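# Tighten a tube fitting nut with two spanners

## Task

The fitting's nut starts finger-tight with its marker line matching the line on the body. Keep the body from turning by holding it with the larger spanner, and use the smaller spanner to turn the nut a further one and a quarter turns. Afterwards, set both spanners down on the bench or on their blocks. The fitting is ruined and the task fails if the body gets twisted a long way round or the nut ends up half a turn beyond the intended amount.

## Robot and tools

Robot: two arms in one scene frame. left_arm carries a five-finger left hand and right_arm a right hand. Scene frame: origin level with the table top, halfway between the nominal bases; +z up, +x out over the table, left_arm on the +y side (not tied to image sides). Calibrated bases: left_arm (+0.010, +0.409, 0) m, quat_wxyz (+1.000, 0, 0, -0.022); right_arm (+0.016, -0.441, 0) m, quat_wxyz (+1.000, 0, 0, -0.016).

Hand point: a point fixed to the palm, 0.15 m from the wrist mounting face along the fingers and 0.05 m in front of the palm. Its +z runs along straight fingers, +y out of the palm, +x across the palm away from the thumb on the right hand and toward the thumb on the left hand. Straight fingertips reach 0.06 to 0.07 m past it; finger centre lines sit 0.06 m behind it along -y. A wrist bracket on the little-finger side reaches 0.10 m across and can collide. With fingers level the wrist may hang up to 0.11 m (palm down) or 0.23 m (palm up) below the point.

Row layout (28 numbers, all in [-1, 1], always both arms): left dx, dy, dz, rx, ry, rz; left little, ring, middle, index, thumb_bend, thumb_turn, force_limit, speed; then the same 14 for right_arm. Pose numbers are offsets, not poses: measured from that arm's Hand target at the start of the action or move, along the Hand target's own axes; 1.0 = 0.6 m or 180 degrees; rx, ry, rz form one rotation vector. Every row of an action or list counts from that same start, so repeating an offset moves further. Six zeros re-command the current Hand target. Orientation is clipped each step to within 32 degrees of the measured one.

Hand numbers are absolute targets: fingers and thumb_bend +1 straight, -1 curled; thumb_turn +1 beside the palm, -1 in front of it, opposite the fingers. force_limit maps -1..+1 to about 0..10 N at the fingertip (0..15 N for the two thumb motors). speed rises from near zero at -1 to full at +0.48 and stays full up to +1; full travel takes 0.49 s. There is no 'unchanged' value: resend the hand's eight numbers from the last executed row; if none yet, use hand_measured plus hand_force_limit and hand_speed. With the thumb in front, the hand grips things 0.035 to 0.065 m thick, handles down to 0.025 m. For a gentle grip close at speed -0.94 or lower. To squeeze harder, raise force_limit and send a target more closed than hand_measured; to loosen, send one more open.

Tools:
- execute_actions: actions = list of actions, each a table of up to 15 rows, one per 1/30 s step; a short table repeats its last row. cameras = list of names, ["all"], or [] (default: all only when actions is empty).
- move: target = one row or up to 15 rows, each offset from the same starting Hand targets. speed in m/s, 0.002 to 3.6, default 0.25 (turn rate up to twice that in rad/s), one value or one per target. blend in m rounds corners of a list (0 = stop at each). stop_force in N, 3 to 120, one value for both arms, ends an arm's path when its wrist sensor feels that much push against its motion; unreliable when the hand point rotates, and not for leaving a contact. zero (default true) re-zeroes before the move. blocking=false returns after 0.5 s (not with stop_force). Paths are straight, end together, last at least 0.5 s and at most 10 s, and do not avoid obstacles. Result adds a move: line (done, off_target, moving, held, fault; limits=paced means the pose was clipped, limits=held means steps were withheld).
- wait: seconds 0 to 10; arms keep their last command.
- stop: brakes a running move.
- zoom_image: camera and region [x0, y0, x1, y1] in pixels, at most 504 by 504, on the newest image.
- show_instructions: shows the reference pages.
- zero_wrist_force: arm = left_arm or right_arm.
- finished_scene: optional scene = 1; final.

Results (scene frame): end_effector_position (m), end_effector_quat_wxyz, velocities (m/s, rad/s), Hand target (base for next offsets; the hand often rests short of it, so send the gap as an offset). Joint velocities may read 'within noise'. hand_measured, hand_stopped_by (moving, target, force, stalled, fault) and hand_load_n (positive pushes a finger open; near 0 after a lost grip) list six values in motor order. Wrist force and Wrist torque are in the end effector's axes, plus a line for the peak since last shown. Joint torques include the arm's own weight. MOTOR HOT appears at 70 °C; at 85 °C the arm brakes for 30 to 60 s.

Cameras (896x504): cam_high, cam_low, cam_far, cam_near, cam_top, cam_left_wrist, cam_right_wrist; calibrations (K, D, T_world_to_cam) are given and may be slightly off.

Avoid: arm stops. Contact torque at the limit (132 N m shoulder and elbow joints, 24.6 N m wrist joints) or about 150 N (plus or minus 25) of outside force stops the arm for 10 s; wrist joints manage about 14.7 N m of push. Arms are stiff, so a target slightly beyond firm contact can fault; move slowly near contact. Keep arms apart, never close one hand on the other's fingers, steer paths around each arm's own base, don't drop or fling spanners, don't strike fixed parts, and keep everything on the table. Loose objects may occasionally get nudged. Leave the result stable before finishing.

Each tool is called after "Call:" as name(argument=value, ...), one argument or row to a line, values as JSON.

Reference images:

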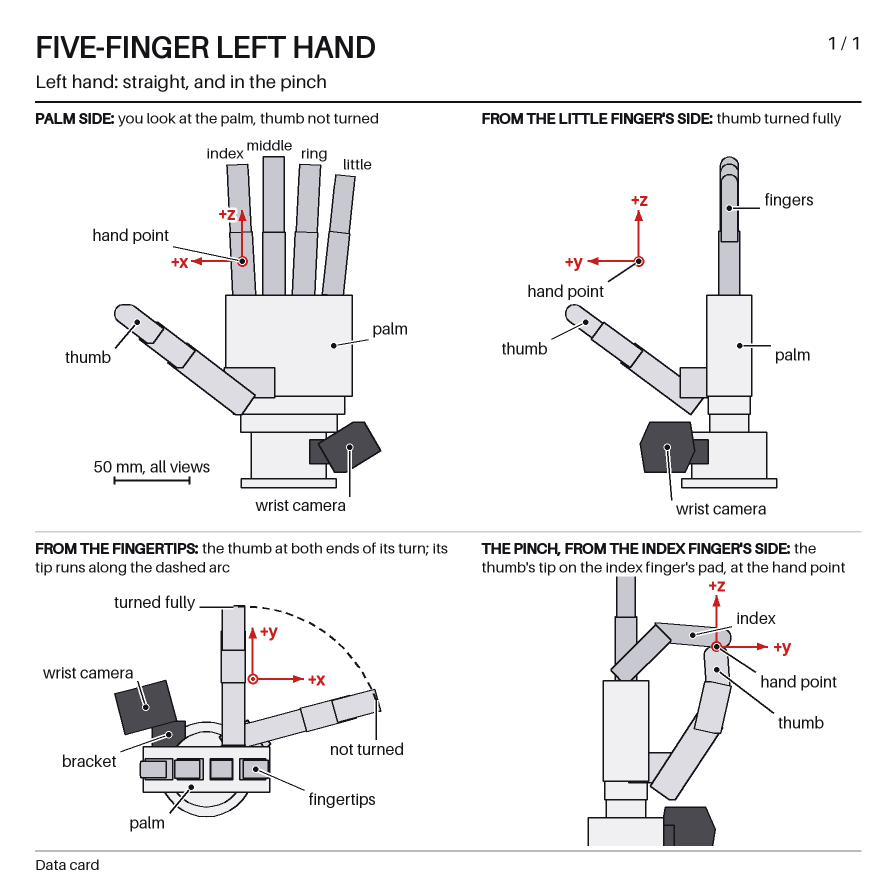

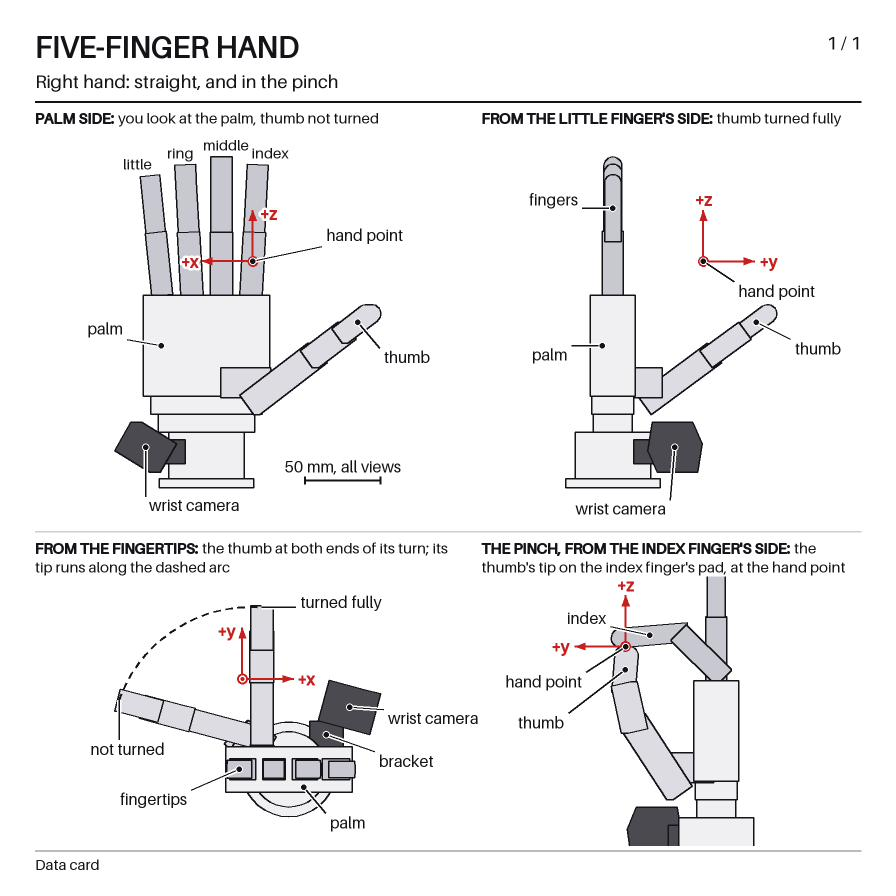

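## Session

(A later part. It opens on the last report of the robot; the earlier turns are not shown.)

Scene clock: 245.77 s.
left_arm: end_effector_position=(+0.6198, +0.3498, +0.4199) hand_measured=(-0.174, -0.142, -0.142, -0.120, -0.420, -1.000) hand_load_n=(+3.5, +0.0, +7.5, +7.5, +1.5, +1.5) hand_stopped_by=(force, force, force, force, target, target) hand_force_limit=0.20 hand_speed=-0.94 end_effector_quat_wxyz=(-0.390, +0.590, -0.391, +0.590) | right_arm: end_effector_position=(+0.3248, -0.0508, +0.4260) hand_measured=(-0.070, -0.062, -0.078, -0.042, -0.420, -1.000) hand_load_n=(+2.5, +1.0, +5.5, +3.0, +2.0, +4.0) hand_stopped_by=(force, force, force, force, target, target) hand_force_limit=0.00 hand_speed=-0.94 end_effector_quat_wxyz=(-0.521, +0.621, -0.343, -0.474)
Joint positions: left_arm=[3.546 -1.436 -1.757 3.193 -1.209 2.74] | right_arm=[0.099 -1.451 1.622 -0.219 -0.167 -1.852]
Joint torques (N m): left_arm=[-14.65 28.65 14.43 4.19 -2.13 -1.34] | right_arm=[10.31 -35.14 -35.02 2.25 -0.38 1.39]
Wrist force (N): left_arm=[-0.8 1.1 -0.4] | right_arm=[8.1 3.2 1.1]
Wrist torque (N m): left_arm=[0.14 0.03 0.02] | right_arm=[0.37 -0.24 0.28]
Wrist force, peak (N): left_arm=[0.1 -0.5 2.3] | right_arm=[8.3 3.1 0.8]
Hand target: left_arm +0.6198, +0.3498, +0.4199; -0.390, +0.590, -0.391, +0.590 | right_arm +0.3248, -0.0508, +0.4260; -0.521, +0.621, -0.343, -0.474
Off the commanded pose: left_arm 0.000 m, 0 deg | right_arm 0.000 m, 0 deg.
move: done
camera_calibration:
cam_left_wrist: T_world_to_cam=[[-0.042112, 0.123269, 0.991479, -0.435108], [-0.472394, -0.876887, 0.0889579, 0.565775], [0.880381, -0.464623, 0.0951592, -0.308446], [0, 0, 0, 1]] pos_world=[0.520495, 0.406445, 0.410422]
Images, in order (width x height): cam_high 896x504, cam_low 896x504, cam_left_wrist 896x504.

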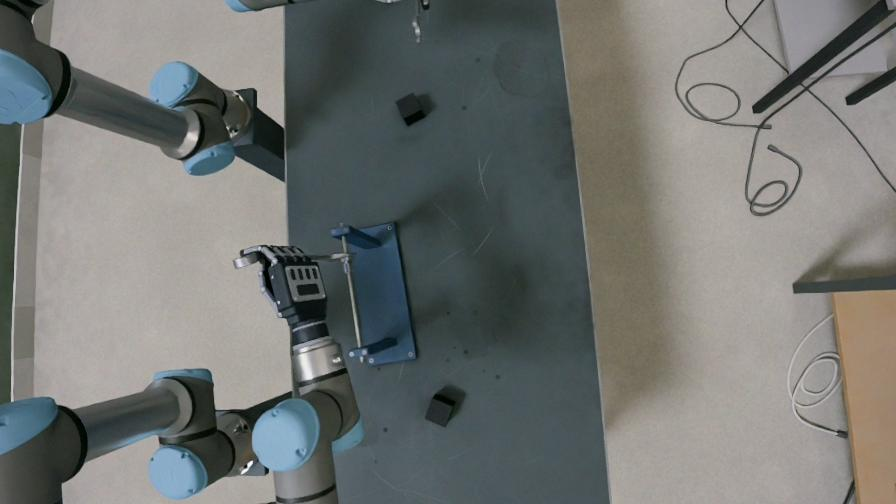

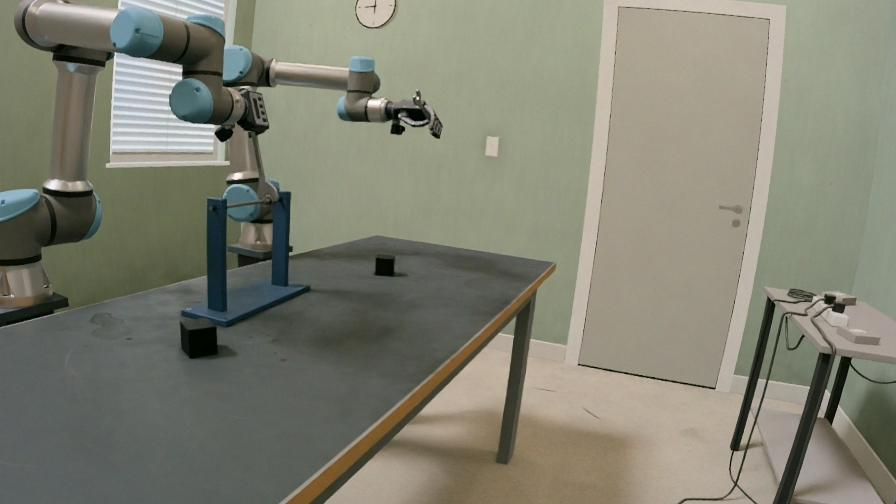

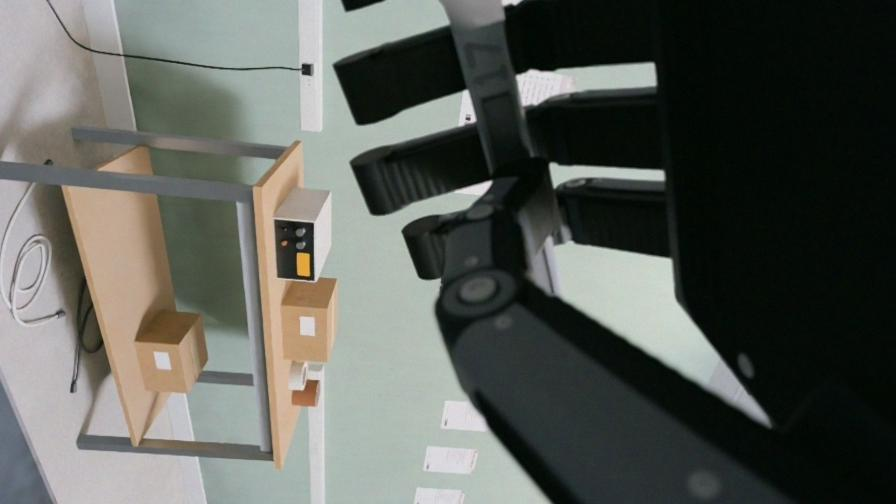

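Call:
move(
  target=[
    [0.1341,0.1112,0.05,-0.0447,0.1492,0.0689,-0.5,-0.5,-0.6,-0.6,-0.42,-1,0.2,-0.94,0,0,0,0,0,0,-0.5,-0.5,-0.6,-0.55,-0.42,-1,0.0,-0.94],
    [0.31,0.2944,0.05,-0.0564,0.3084,0.1293,-0.5,-0.5,-0.6,-0.6,-0.42,-1,0.2,-0.94,0,0,0,0,0,0,-0.5,-0.5,-0.6,-0.55,-0.42,-1,0.0,-0.94],
    [0.4717,0.4897,0.0217,-0.0332,0.4727,0.1714,-0.5,-0.5,-0.6,-0.6,-0.42,-1,0.2,-0.94,0,0,0,0,0,0,-0.5,-0.5,-0.6,-0.55,-0.42,-1,0.0,-0.94],
  ],
  speed=0.25,
  blend=[0.04,0.04,0],
  cameras=["all"],
)

Scene clock: 252.93 s.
left_arm: end_effector_position=(+0.6323, -0.0255, +0.2601) hand_measured=(-0.174, -0.142, -0.142, -0.120, -0.420, -1.000) hand_load_n=(+3.5, +0.0, +7.0, +8.0, +1.5, +2.0) hand_stopped_by=(force, force, force, force, target, target) hand_force_limit=0.20 hand_speed=-0.94 end_effector_quat_wxyz=(+0.128, +0.055, +0.705, -0.696) | right_arm: end_effector_position=(+0.3248, -0.0508, +0.4260) hand_measured=(-0.070, -0.062, -0.078, -0.042, -0.420, -1.000) hand_load_n=(+2.5, +1.0, +5.5, +3.0, +1.5, +3.5) hand_stopped_by=(force, force, force, force, target, target) hand_force_limit=0.00 hand_speed=-0.94 end_effector_quat_wxyz=(-0.521, +0.621, -0.343, -0.474)
Joint positions: left_arm=[3.104 -2.174 -1.19 3.367 -0.186 3.399] | right_arm=[0.099 -1.451 1.622 -0.219 -0.167 -1.852]
Joint torques (N m): left_arm=[-15.76 38.2 31.88 -1.7 2.46 1.48] | right_arm=[10.28 -35.53 -35.42 2.21 -0.49 1.35]
Wrist force (N): left_arm=[0.2 1.0 -0.2] | right_arm=[8.0 3.0 0.8]
Wrist torque (N m): left_arm=[0.09 0.02 0.03] | right_arm=[0.36 -0.22 0.27]
Wrist force, peak (N): left_arm=[0.0 1.7 0.7] | right_arm=[8.1 3.4 0.8]
Hand target: left_arm +0.6323, -0.0256, +0.2601; +0.128, +0.055, +0.705, -0.695 | right_arm +0.3248, -0.0508, +0.4260; -0.521, +0.621, -0.343, -0.474
Off the commanded pose: left_arm 0.000 m, 0 deg | right_arm 0.000 m, 0 deg.
move: done
camera_calibration:
cam_left_wrist: T_world_to_cam=[[-0.514135, -0.00959443, 0.857655, 0.099985], [-0.791245, 0.391254, -0.469948, 0.636058], [-0.331052, -0.920233, -0.208749, 0.354737], [0, 0, 0, 1]] pos_world=[0.67212, 0.0785397, 0.287212]
cam_right_wrist: T_world_to_cam=[[-0.832358, -0.197341, -0.517916, 0.484996], [-0.296853, -0.63039, 0.717278, -0.248655], [-0.468037, 0.750777, 0.466129, 0.101137], [0, 0, 0, 1]] pos_world=[0.377212, -0.136971, 0.382399]

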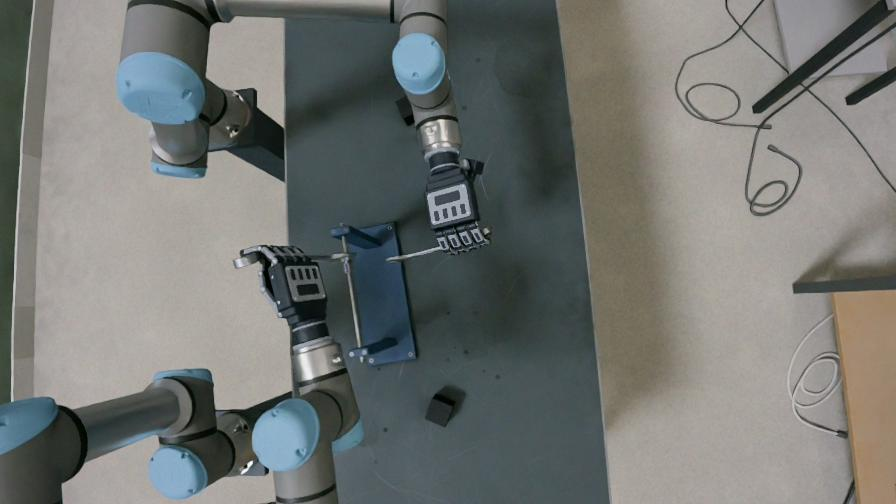

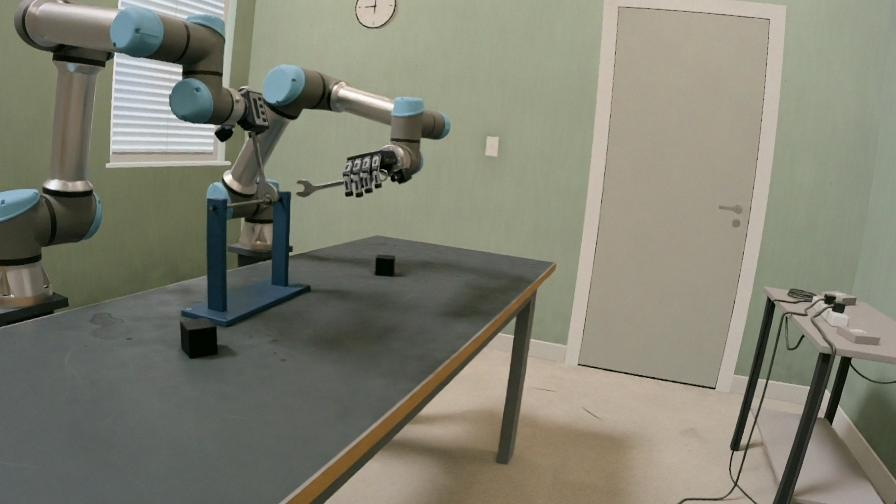

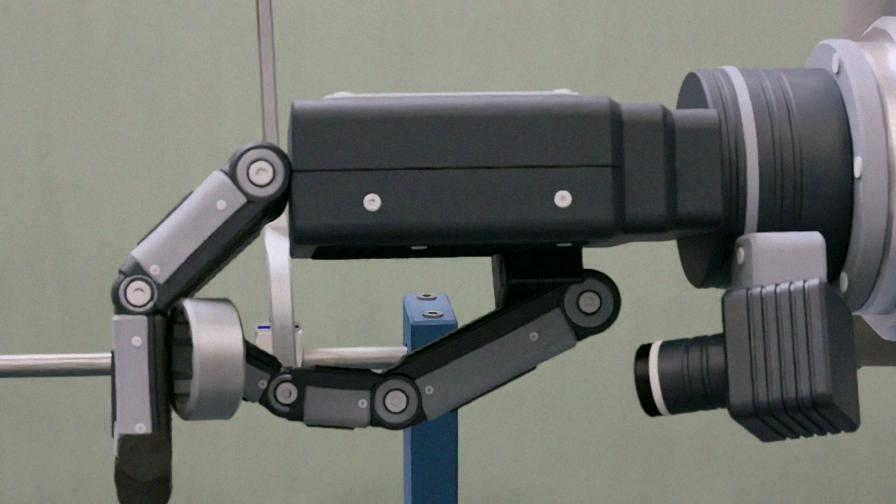

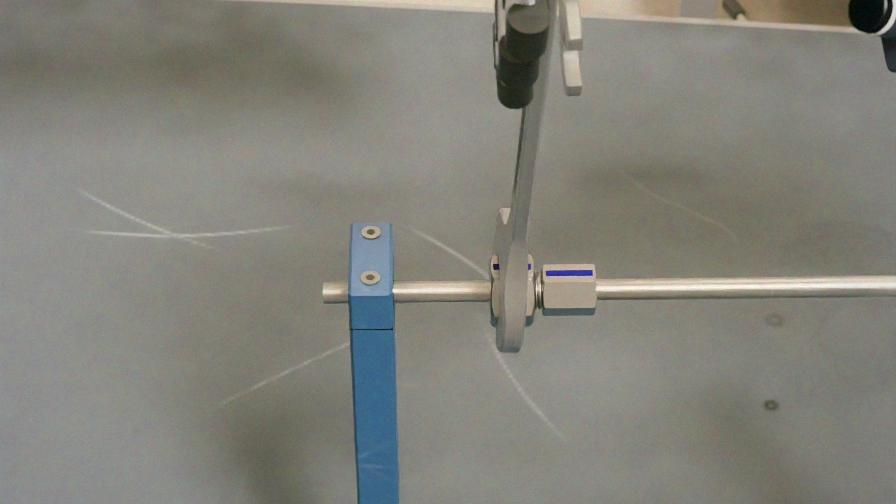

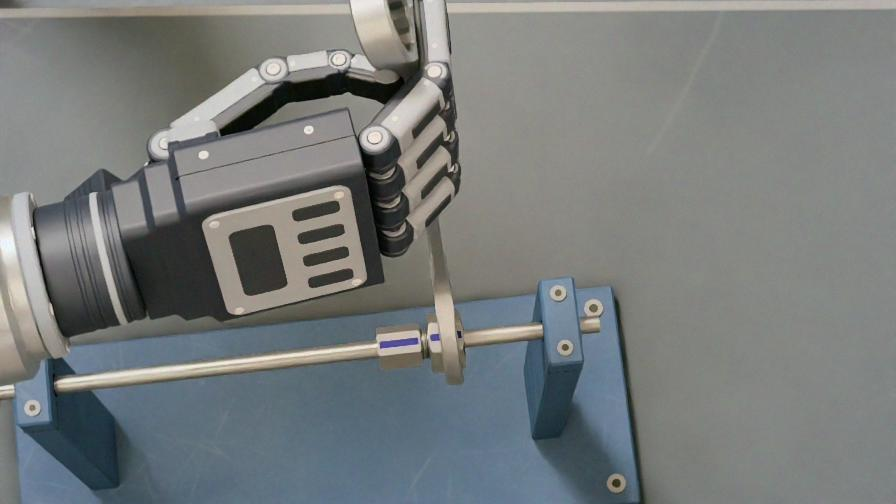

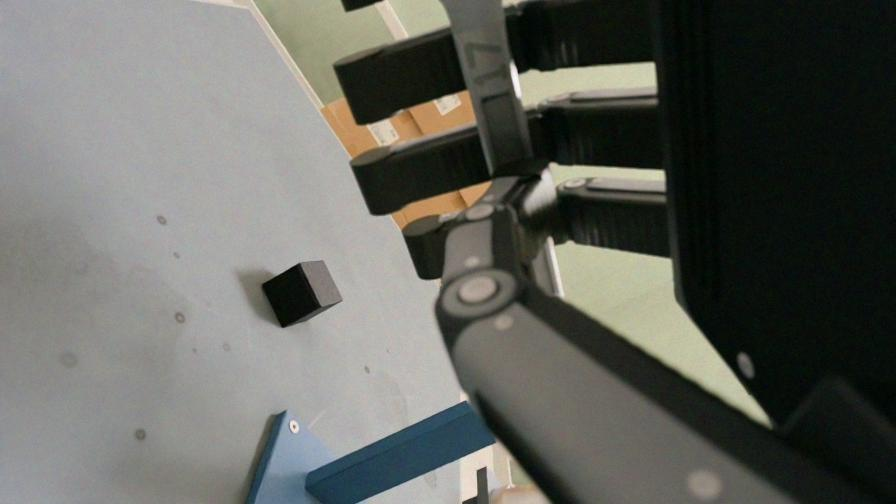

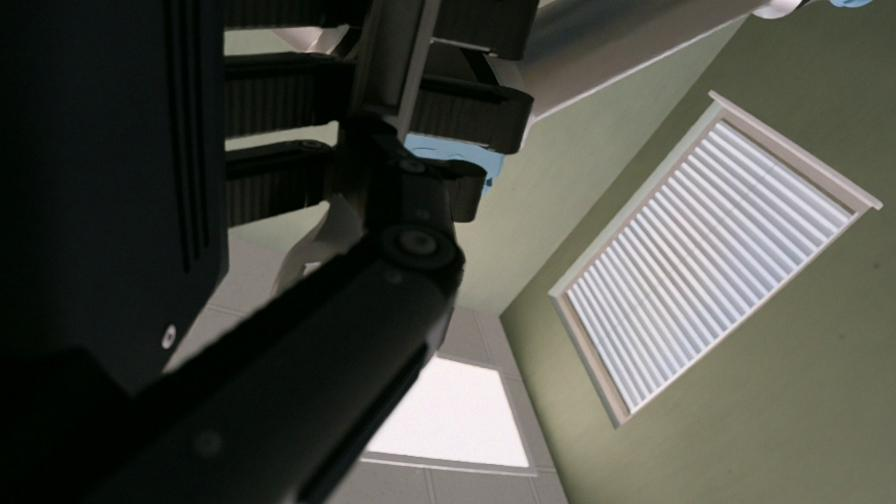

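Call:
zoom_image(
  camera="cam_low",
  region=[200, 140, 420, 264],
)

Call:
zoom_image(
  camera="cam_high",
  region=[310, 210, 510, 322],
)

Scaled by 2.291 from the camera's 896x504 image, which has a finer 1280x720 frame.

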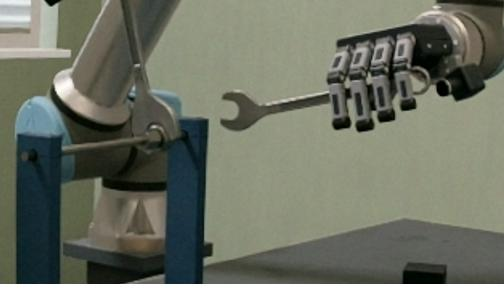

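Scaled by 2.520 from the camera's 896x504 image, which has a finer 1280x720 frame.

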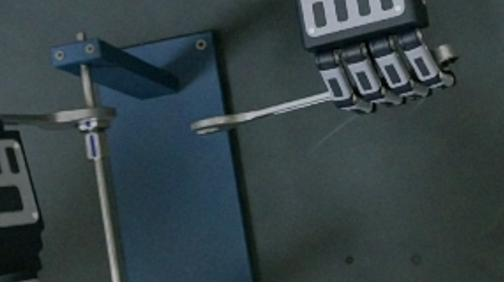

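Call:
move(
  target=[0.0993,0.0217,0,0,0,0,-0.5,-0.5,-0.6,-0.6,-0.42,-1,0.2,-0.94,0,0,0,0,0,0,-0.5,-0.5,-0.6,-0.55,-0.42,-1,0.0,-0.94],
  speed=0.1,
  cameras=["cam_top","cam_near","cam_low"],
)

Scene clock: 255.83 s.
left_arm: end_effector_position=(+0.5783, -0.0312, +0.2322) hand_measured=(-0.174, -0.142, -0.142, -0.120, -0.420, -1.000) hand_load_n=(+4.0, +0.0, +7.0, +8.0, +1.5, +2.0) hand_stopped_by=(force, force, force, force, target, target) hand_force_limit=0.20 hand_speed=-0.94 end_effector_quat_wxyz=(+0.128, +0.055, +0.705, -0.695) | right_arm: end_effector_position=(+0.3248, -0.0508, +0.4260) hand_measured=(-0.070, -0.062, -0.078, -0.042, -0.420, -1.000) hand_load_n=(+2.5, +1.0, +5.5, +3.0, +2.0, +3.5) hand_stopped_by=(force, force, force, force, target, target) hand_force_limit=0.00 hand_speed=-0.94 end_effector_quat_wxyz=(-0.521, +0.621, -0.343, -0.474)
Joint positions: left_arm=[3.086 -2.076 -1.421 3.495 -0.203 3.404] | right_arm=[0.099 -1.451 1.622 -0.219 -0.167 -1.852]
Joint torques (N m): left_arm=[-4.56 54.59 10.74 2.61 -2.24 -1.17] | right_arm=[9.7 -35.85 -35.7 2.26 -0.45 1.26]
Wrist force (N): left_arm=[0.0 1.1 0.0] | right_arm=[7.6 3.0 0.9]
Wrist torque (N m): left_arm=[0.11 0.06 0.10] | right_arm=[0.35 -0.20 0.26]
Wrist force, peak (N): left_arm=[0.7 1.1 0.0] | right_arm=[8.2 3.2 0.6]
Hand target: left_arm +0.5784, -0.0312, +0.2322; +0.128, +0.055, +0.705, -0.695 | right_arm +0.3248, -0.0508, +0.4260; -0.521, +0.621, -0.343, -0.474
Off the commanded pose: left_arm 0.000 m, 0 deg | right_arm 0.000 m, 0 deg.
move: done
Images, in order (width x height): cam_low 896x504, cam_near 896x504, cam_top 896x504.

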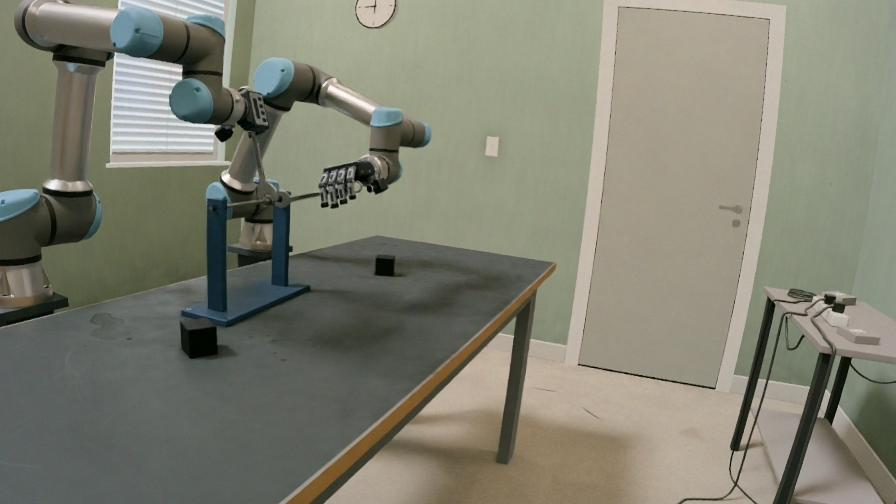

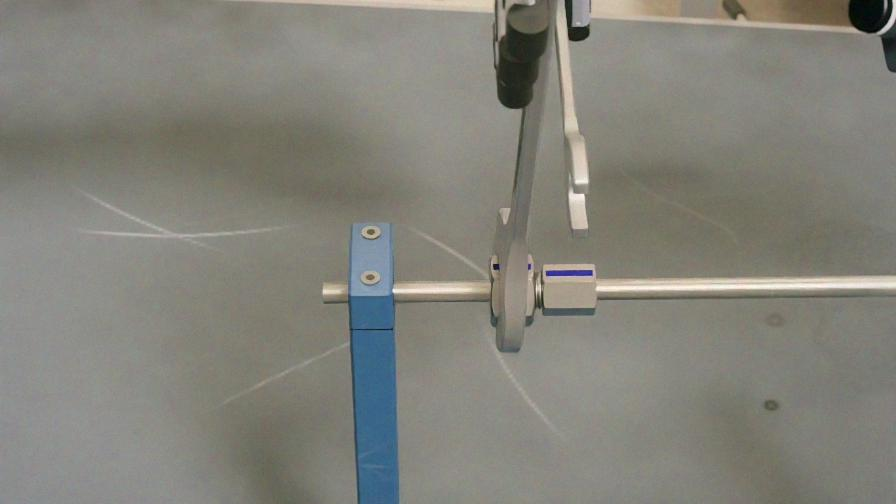

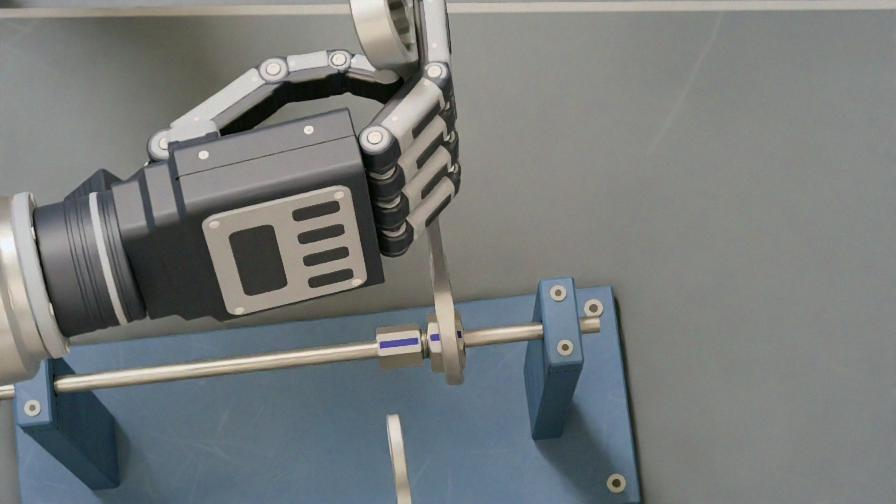

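Call:
zoom_image(
  camera="cam_top",
  region=[340, 310, 500, 504],
)

Call:
zoom_image(
  camera="cam_near",
  region=[480, 120, 640, 320],
)

Call:
zoom_image(
  camera="cam_low",
  region=[260, 160, 350, 230],
)

Scaled by 2.598 from the camera's 896x504 image, which has a finer 1280x720 frame.

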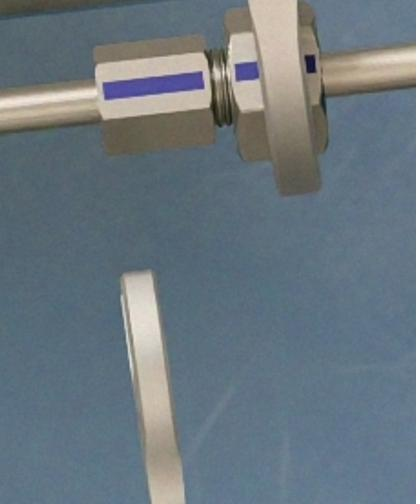

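Scaled by 2.520 from the camera's 896x504 image, which has a finer 1280x720 frame.

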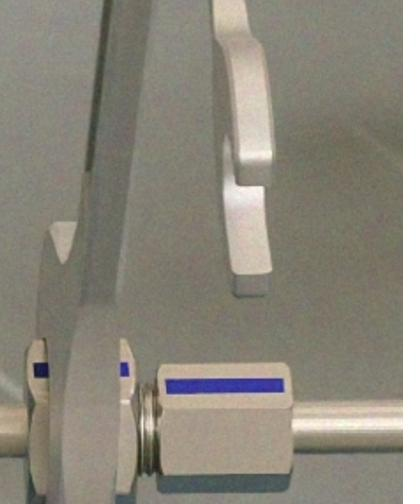

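Scaled by 5.600 from the camera's 896x504 image, which has a finer 1280x720 frame.

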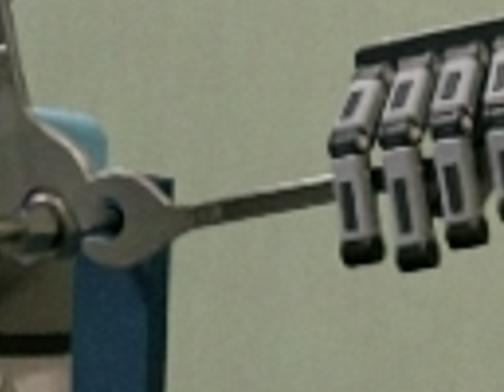

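Call:
zoom_image(
  camera="cam_near",
  region=[530, 140, 610, 260],
)

Call:
zoom_image(
  camera="cam_near",
  region=[530, 220, 610, 340],
)

Call:
zoom_image(
  camera="cam_top",
  region=[360, 384, 440, 504],
)

Call:
zoom_image(
  camera="cam_top",
  region=[360, 300, 440, 420],
)

Scaled by 4.200 from the camera's 896x504 image, which has a finer 1280x720 frame.

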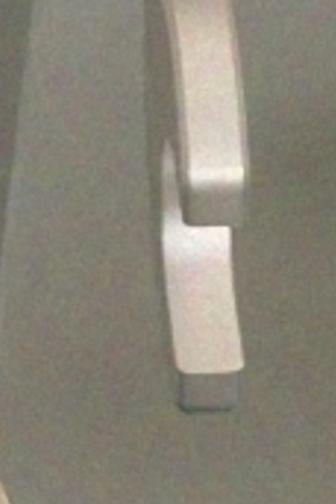

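Scaled by 4.200 from the camera's 896x504 image, which has a finer 1280x720 frame.

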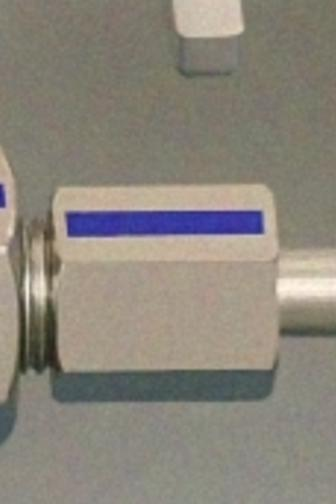

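Scaled by 4.200 from the camera's 896x504 image, which has a finer 1280x720 frame.

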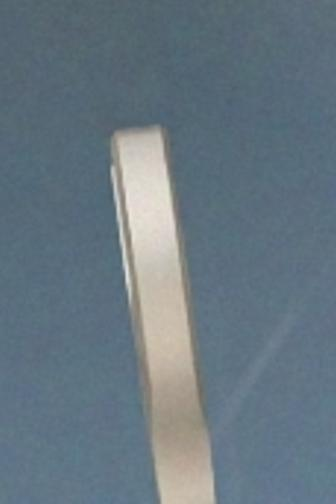

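Scaled by 4.200 from the camera's 896x504 image, which has a finer 1280x720 frame.

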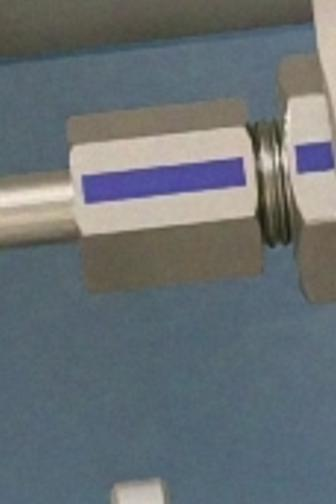

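Call:
move(
  target=[0.00423,0.01574,0.00166,-0.00624,0.01317,0,-0.5,-0.5,-0.6,-0.6,-0.42,-1,0.2,-0.94,0,0,0,0,0,0,-0.5,-0.5,-0.6,-0.55,-0.42,-1,0.0,-0.94],
  speed=0.1,
  cameras=["cam_top","cam_near","cam_low"],
)

Call:
zoom_image(
  camera="cam_near",
  region=[530, 140, 610, 260],
)

Call:
zoom_image(
  camera="cam_top",
  region=[360, 384, 440, 504],
)

Call:
zoom_image(
  camera="cam_low",
  region=[255, 175, 325, 225],
)

Scene clock: 265.77 s.
left_arm: end_effector_position=(+0.5784, -0.0322, +0.2224) hand_measured=(-0.174, -0.142, -0.142, -0.120, -0.420, -1.000) hand_load_n=(+3.5, +0.0, +7.0, +7.5, +1.5, +2.0) hand_stopped_by=(force, force, force, force, target, target) hand_force_limit=0.20 hand_speed=-0.94 end_effector_quat_wxyz=(+0.114, +0.068, +0.714, -0.687) end_effector_velocity=(-0.001, +0.000, +0.000) end_effector_angular_velocity=(+0.001, +0.003, +0.000) | right_arm: end_effector_position=(+0.3248, -0.0508, +0.4260) hand_measured=(-0.070, -0.062, -0.078, -0.042, -0.420, -1.000) hand_load_n=(+2.5, +1.5, +5.5, +3.0, +1.5, +4.0) hand_stopped_by=(force, force, force, force, target, target) hand_force_limit=0.00 hand_speed=-0.94 end_effector_quat_wxyz=(-0.521, +0.621, -0.343, -0.474)
Joint positions: left_arm=[3.083 -2.138 -1.334 3.304 -0.174 3.566] | right_arm=[0.099 -1.451 1.622 -0.219 -0.167 -1.852]
Joint velocities: left_arm=[0 -0.001 0.001 -0.005 0 0.001] | right_arm=[within noise]
Joint torques (N m): left_arm=[-14.8 35.93 31.83 -2.25 1.26 1.23] | right_arm=[10.1 -35.15 -35.77 2.22 -0.42 1.32]
Wrist force (N): left_arm=[0.1 1.1 -0.1] | right_arm=[8.1 3.0 0.8]
Wrist torque (N m): left_arm=[0.10 0.05 0.03] | right_arm=[0.36 -0.23 0.27]
Wrist force, peak (N): left_arm=[0.0 1.3 -0.2] | right_arm=[8.3 2.9 1.0]
Hand target: left_arm +0.5784, -0.0322, +0.2224; +0.114, +0.068, +0.714, -0.687 | right_arm +0.3248, -0.0508, +0.4260; -0.521, +0.621, -0.343, -0.474
Off the commanded pose: left_arm 0.000 m, 0 deg | right_arm 0.000 m, 0 deg.
move: done
Images, in order (width x height): cam_low 896x504, cam_near 896x504, cam_top 896x504.

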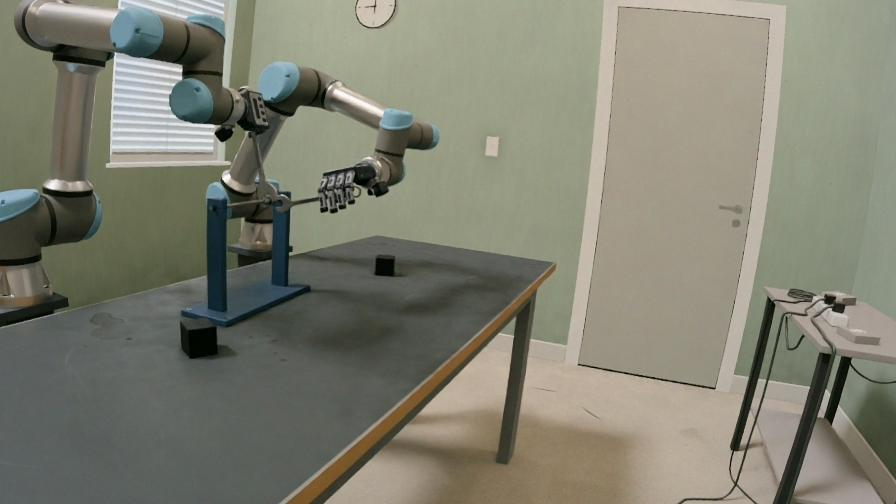

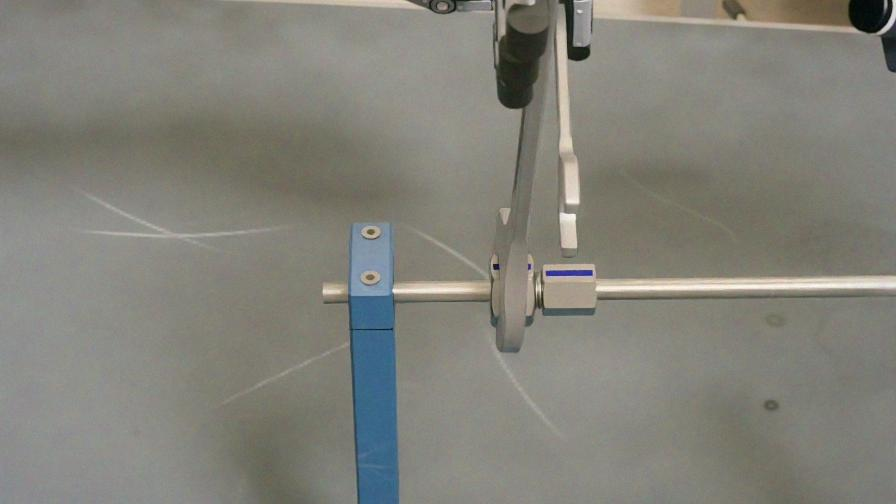

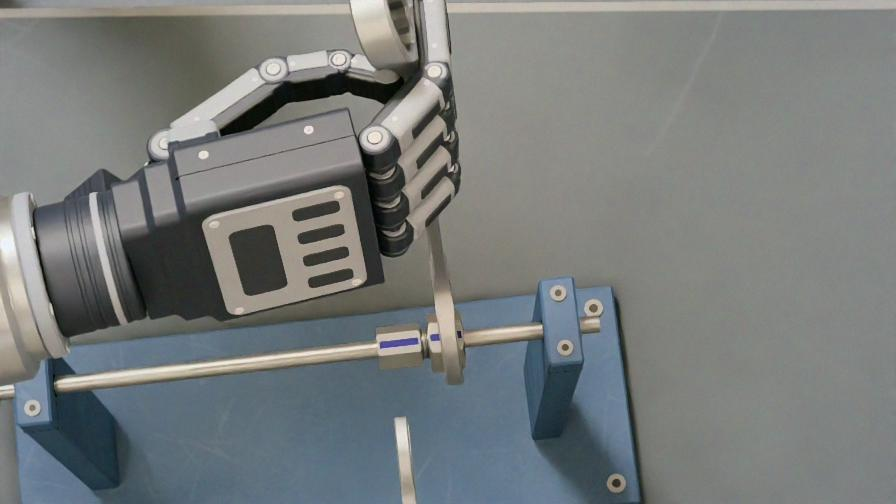

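Scaled by 4.200 from the camera's 896x504 image, which has a finer 1280x720 frame.

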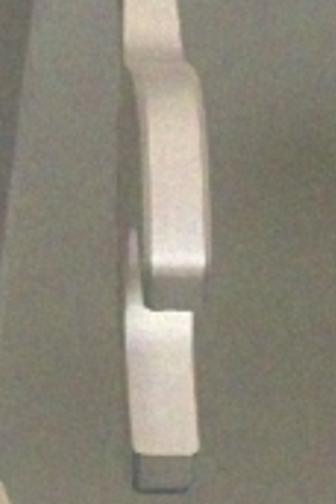

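Scaled by 4.200 from the camera's 896x504 image, which has a finer 1280x720 frame.

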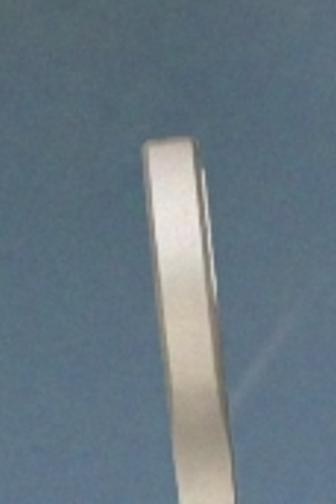

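Scaled by 7.200 from the camera's 896x504 image, which has a finer 1280x720 frame.

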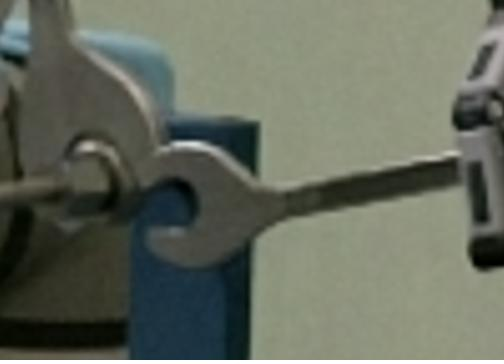

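Call:
zoom_image(
  camera="cam_low",
  region=[255, 185, 297, 215],
)

Call:
zoom_image(
  camera="cam_near",
  region=[530, 220, 610, 340],
)

Scaled by 12.000 from the camera's 896x504 image, which has a finer 1280x720 frame.

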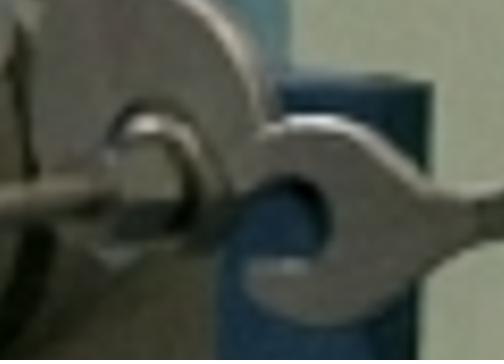

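Scaled by 4.200 from the camera's 896x504 image, which has a finer 1280x720 frame.

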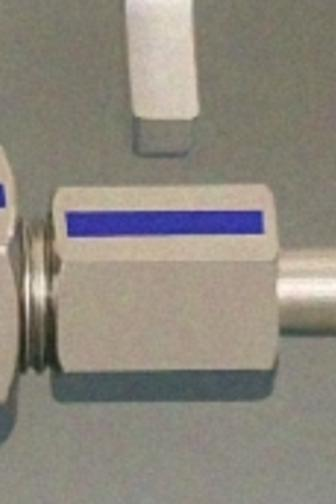

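Call:
move(
  target=[0.03217,-0.00858,0.0012,0.00375,-0.0010,0,-0.5,-0.5,-0.6,-0.6,-0.42,-1,0.2,-0.94,0,0,0,0,0,0,-0.5,-0.5,-0.6,-0.55,-0.42,-1,0.0,-0.94],
  speed=0.05,
  stop_force=4,
  cameras=["cam_top","cam_near","cam_low"],
)

Call:
zoom_image(
  camera="cam_near",
  region=[530, 180, 610, 300],
)

Call:
zoom_image(
  camera="cam_top",
  region=[360, 320, 440, 440],
)

Call:
zoom_image(
  camera="cam_low",
  region=[255, 185, 297, 215],
)

Scene clock: 271.63 s.
left_arm: end_effector_position=(+0.5585, -0.0343, +0.2224) hand_measured=(-0.174, -0.142, -0.142, -0.120, -0.420, -1.000) hand_load_n=(+4.0, +0.0, +7.0, +7.5, +1.5, +1.5) hand_stopped_by=(force, force, force, force, target, target) hand_force_limit=0.20 hand_speed=-0.94 end_effector_quat_wxyz=(+0.115, +0.068, +0.710, -0.691) | right_arm: end_effector_position=(+0.3248, -0.0508, +0.4260) hand_measured=(-0.070, -0.062, -0.078, -0.042, -0.420, -1.000) hand_load_n=(+2.5, +1.0, +5.5, +3.0, +2.0, +4.0) hand_stopped_by=(force, force, force, force, target, target) hand_force_limit=0.00 hand_speed=-0.94 end_effector_quat_wxyz=(-0.521, +0.621, -0.343, -0.474)
Joint positions: left_arm=[3.077 -2.082 -1.428 3.411 -0.178 3.499] | right_arm=[0.099 -1.451 1.622 -0.219 -0.167 -1.852]
Joint torques (N m): left_arm=[0.93 52 10.46 2.74 -1.96 -1.24] | right_arm=[9.93 -36.01 -35.02 2.15 -0.44 1.16]
Wrist force (N): left_arm=[-0.1 1.0 0.0] | right_arm=[7.7 3.0 0.8]
Wrist torque (N m): left_arm=[0.09 0.08 0.10] | right_arm=[0.35 -0.18 0.25]
Wrist force, peak (N): left_arm=[0.1 1.4 -0.1] | right_arm=[8.2 3.3 1.1]
Hand target: left_arm +0.5586, -0.0343, +0.2224; +0.115, +0.068, +0.710, -0.691 | right_arm +0.3248, -0.0508, +0.4260; -0.521, +0.621, -0.343, -0.474
Off the commanded pose: left_arm 0.000 m, 0 deg | right_arm 0.000 m, 0 deg.
move: done
Images, in order (width x height): cam_low 896x504, cam_near 896x504, cam_top 896x504.

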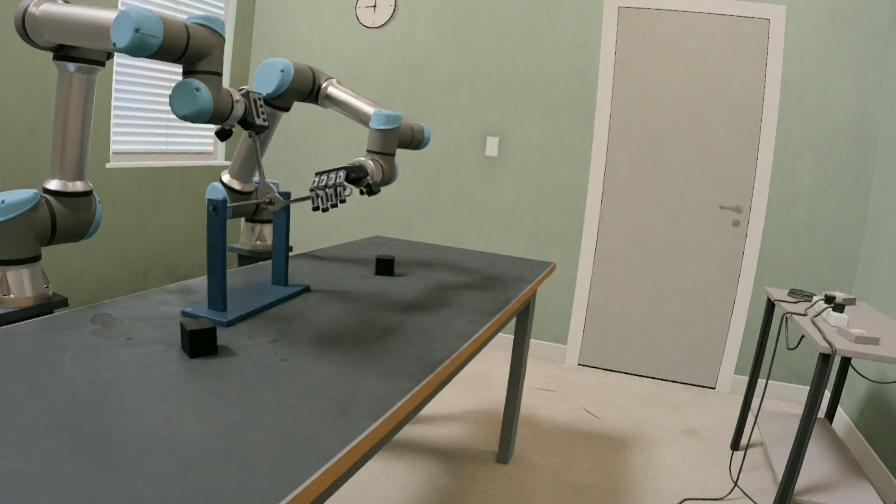

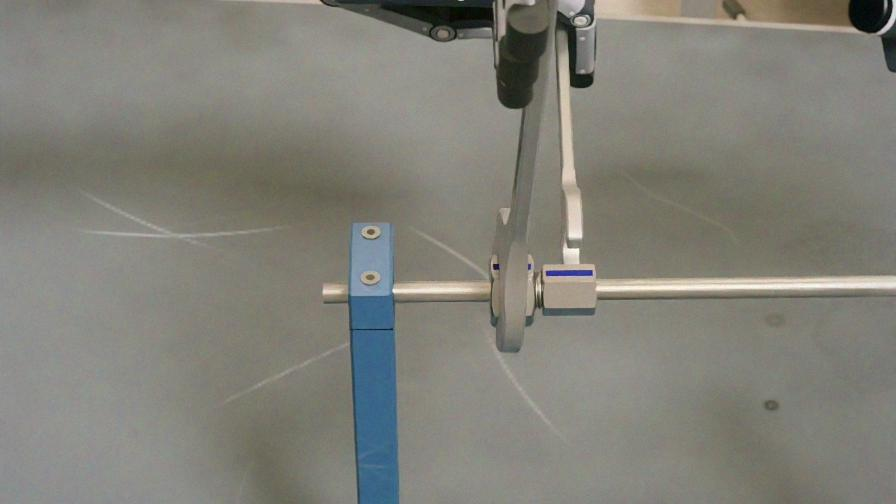

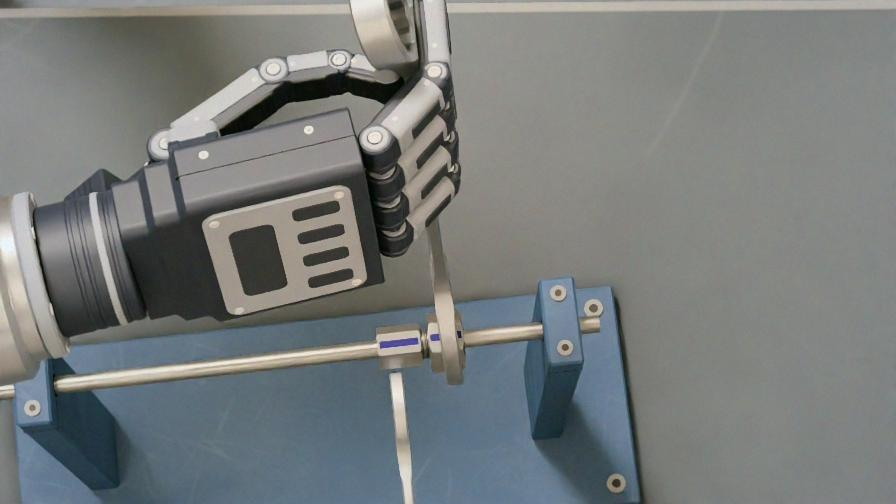

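Scaled by 4.200 from the camera's 896x504 image, which has a finer 1280x720 frame.

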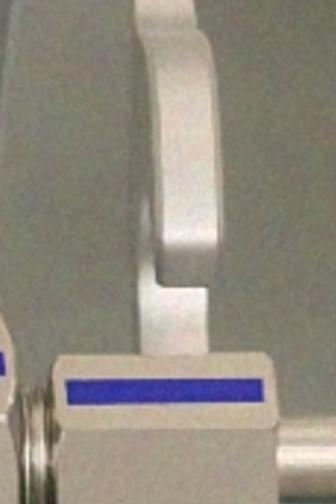

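Scaled by 4.200 from the camera's 896x504 image, which has a finer 1280x720 frame.

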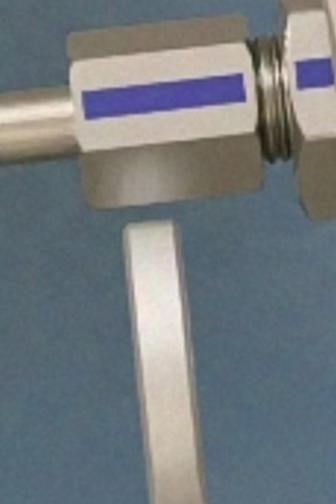

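Scaled by 12.000 from the camera's 896x504 image, which has a finer 1280x720 frame.

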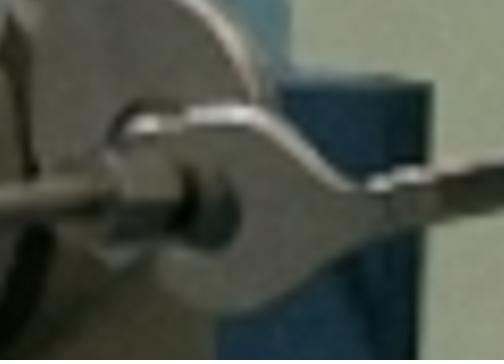

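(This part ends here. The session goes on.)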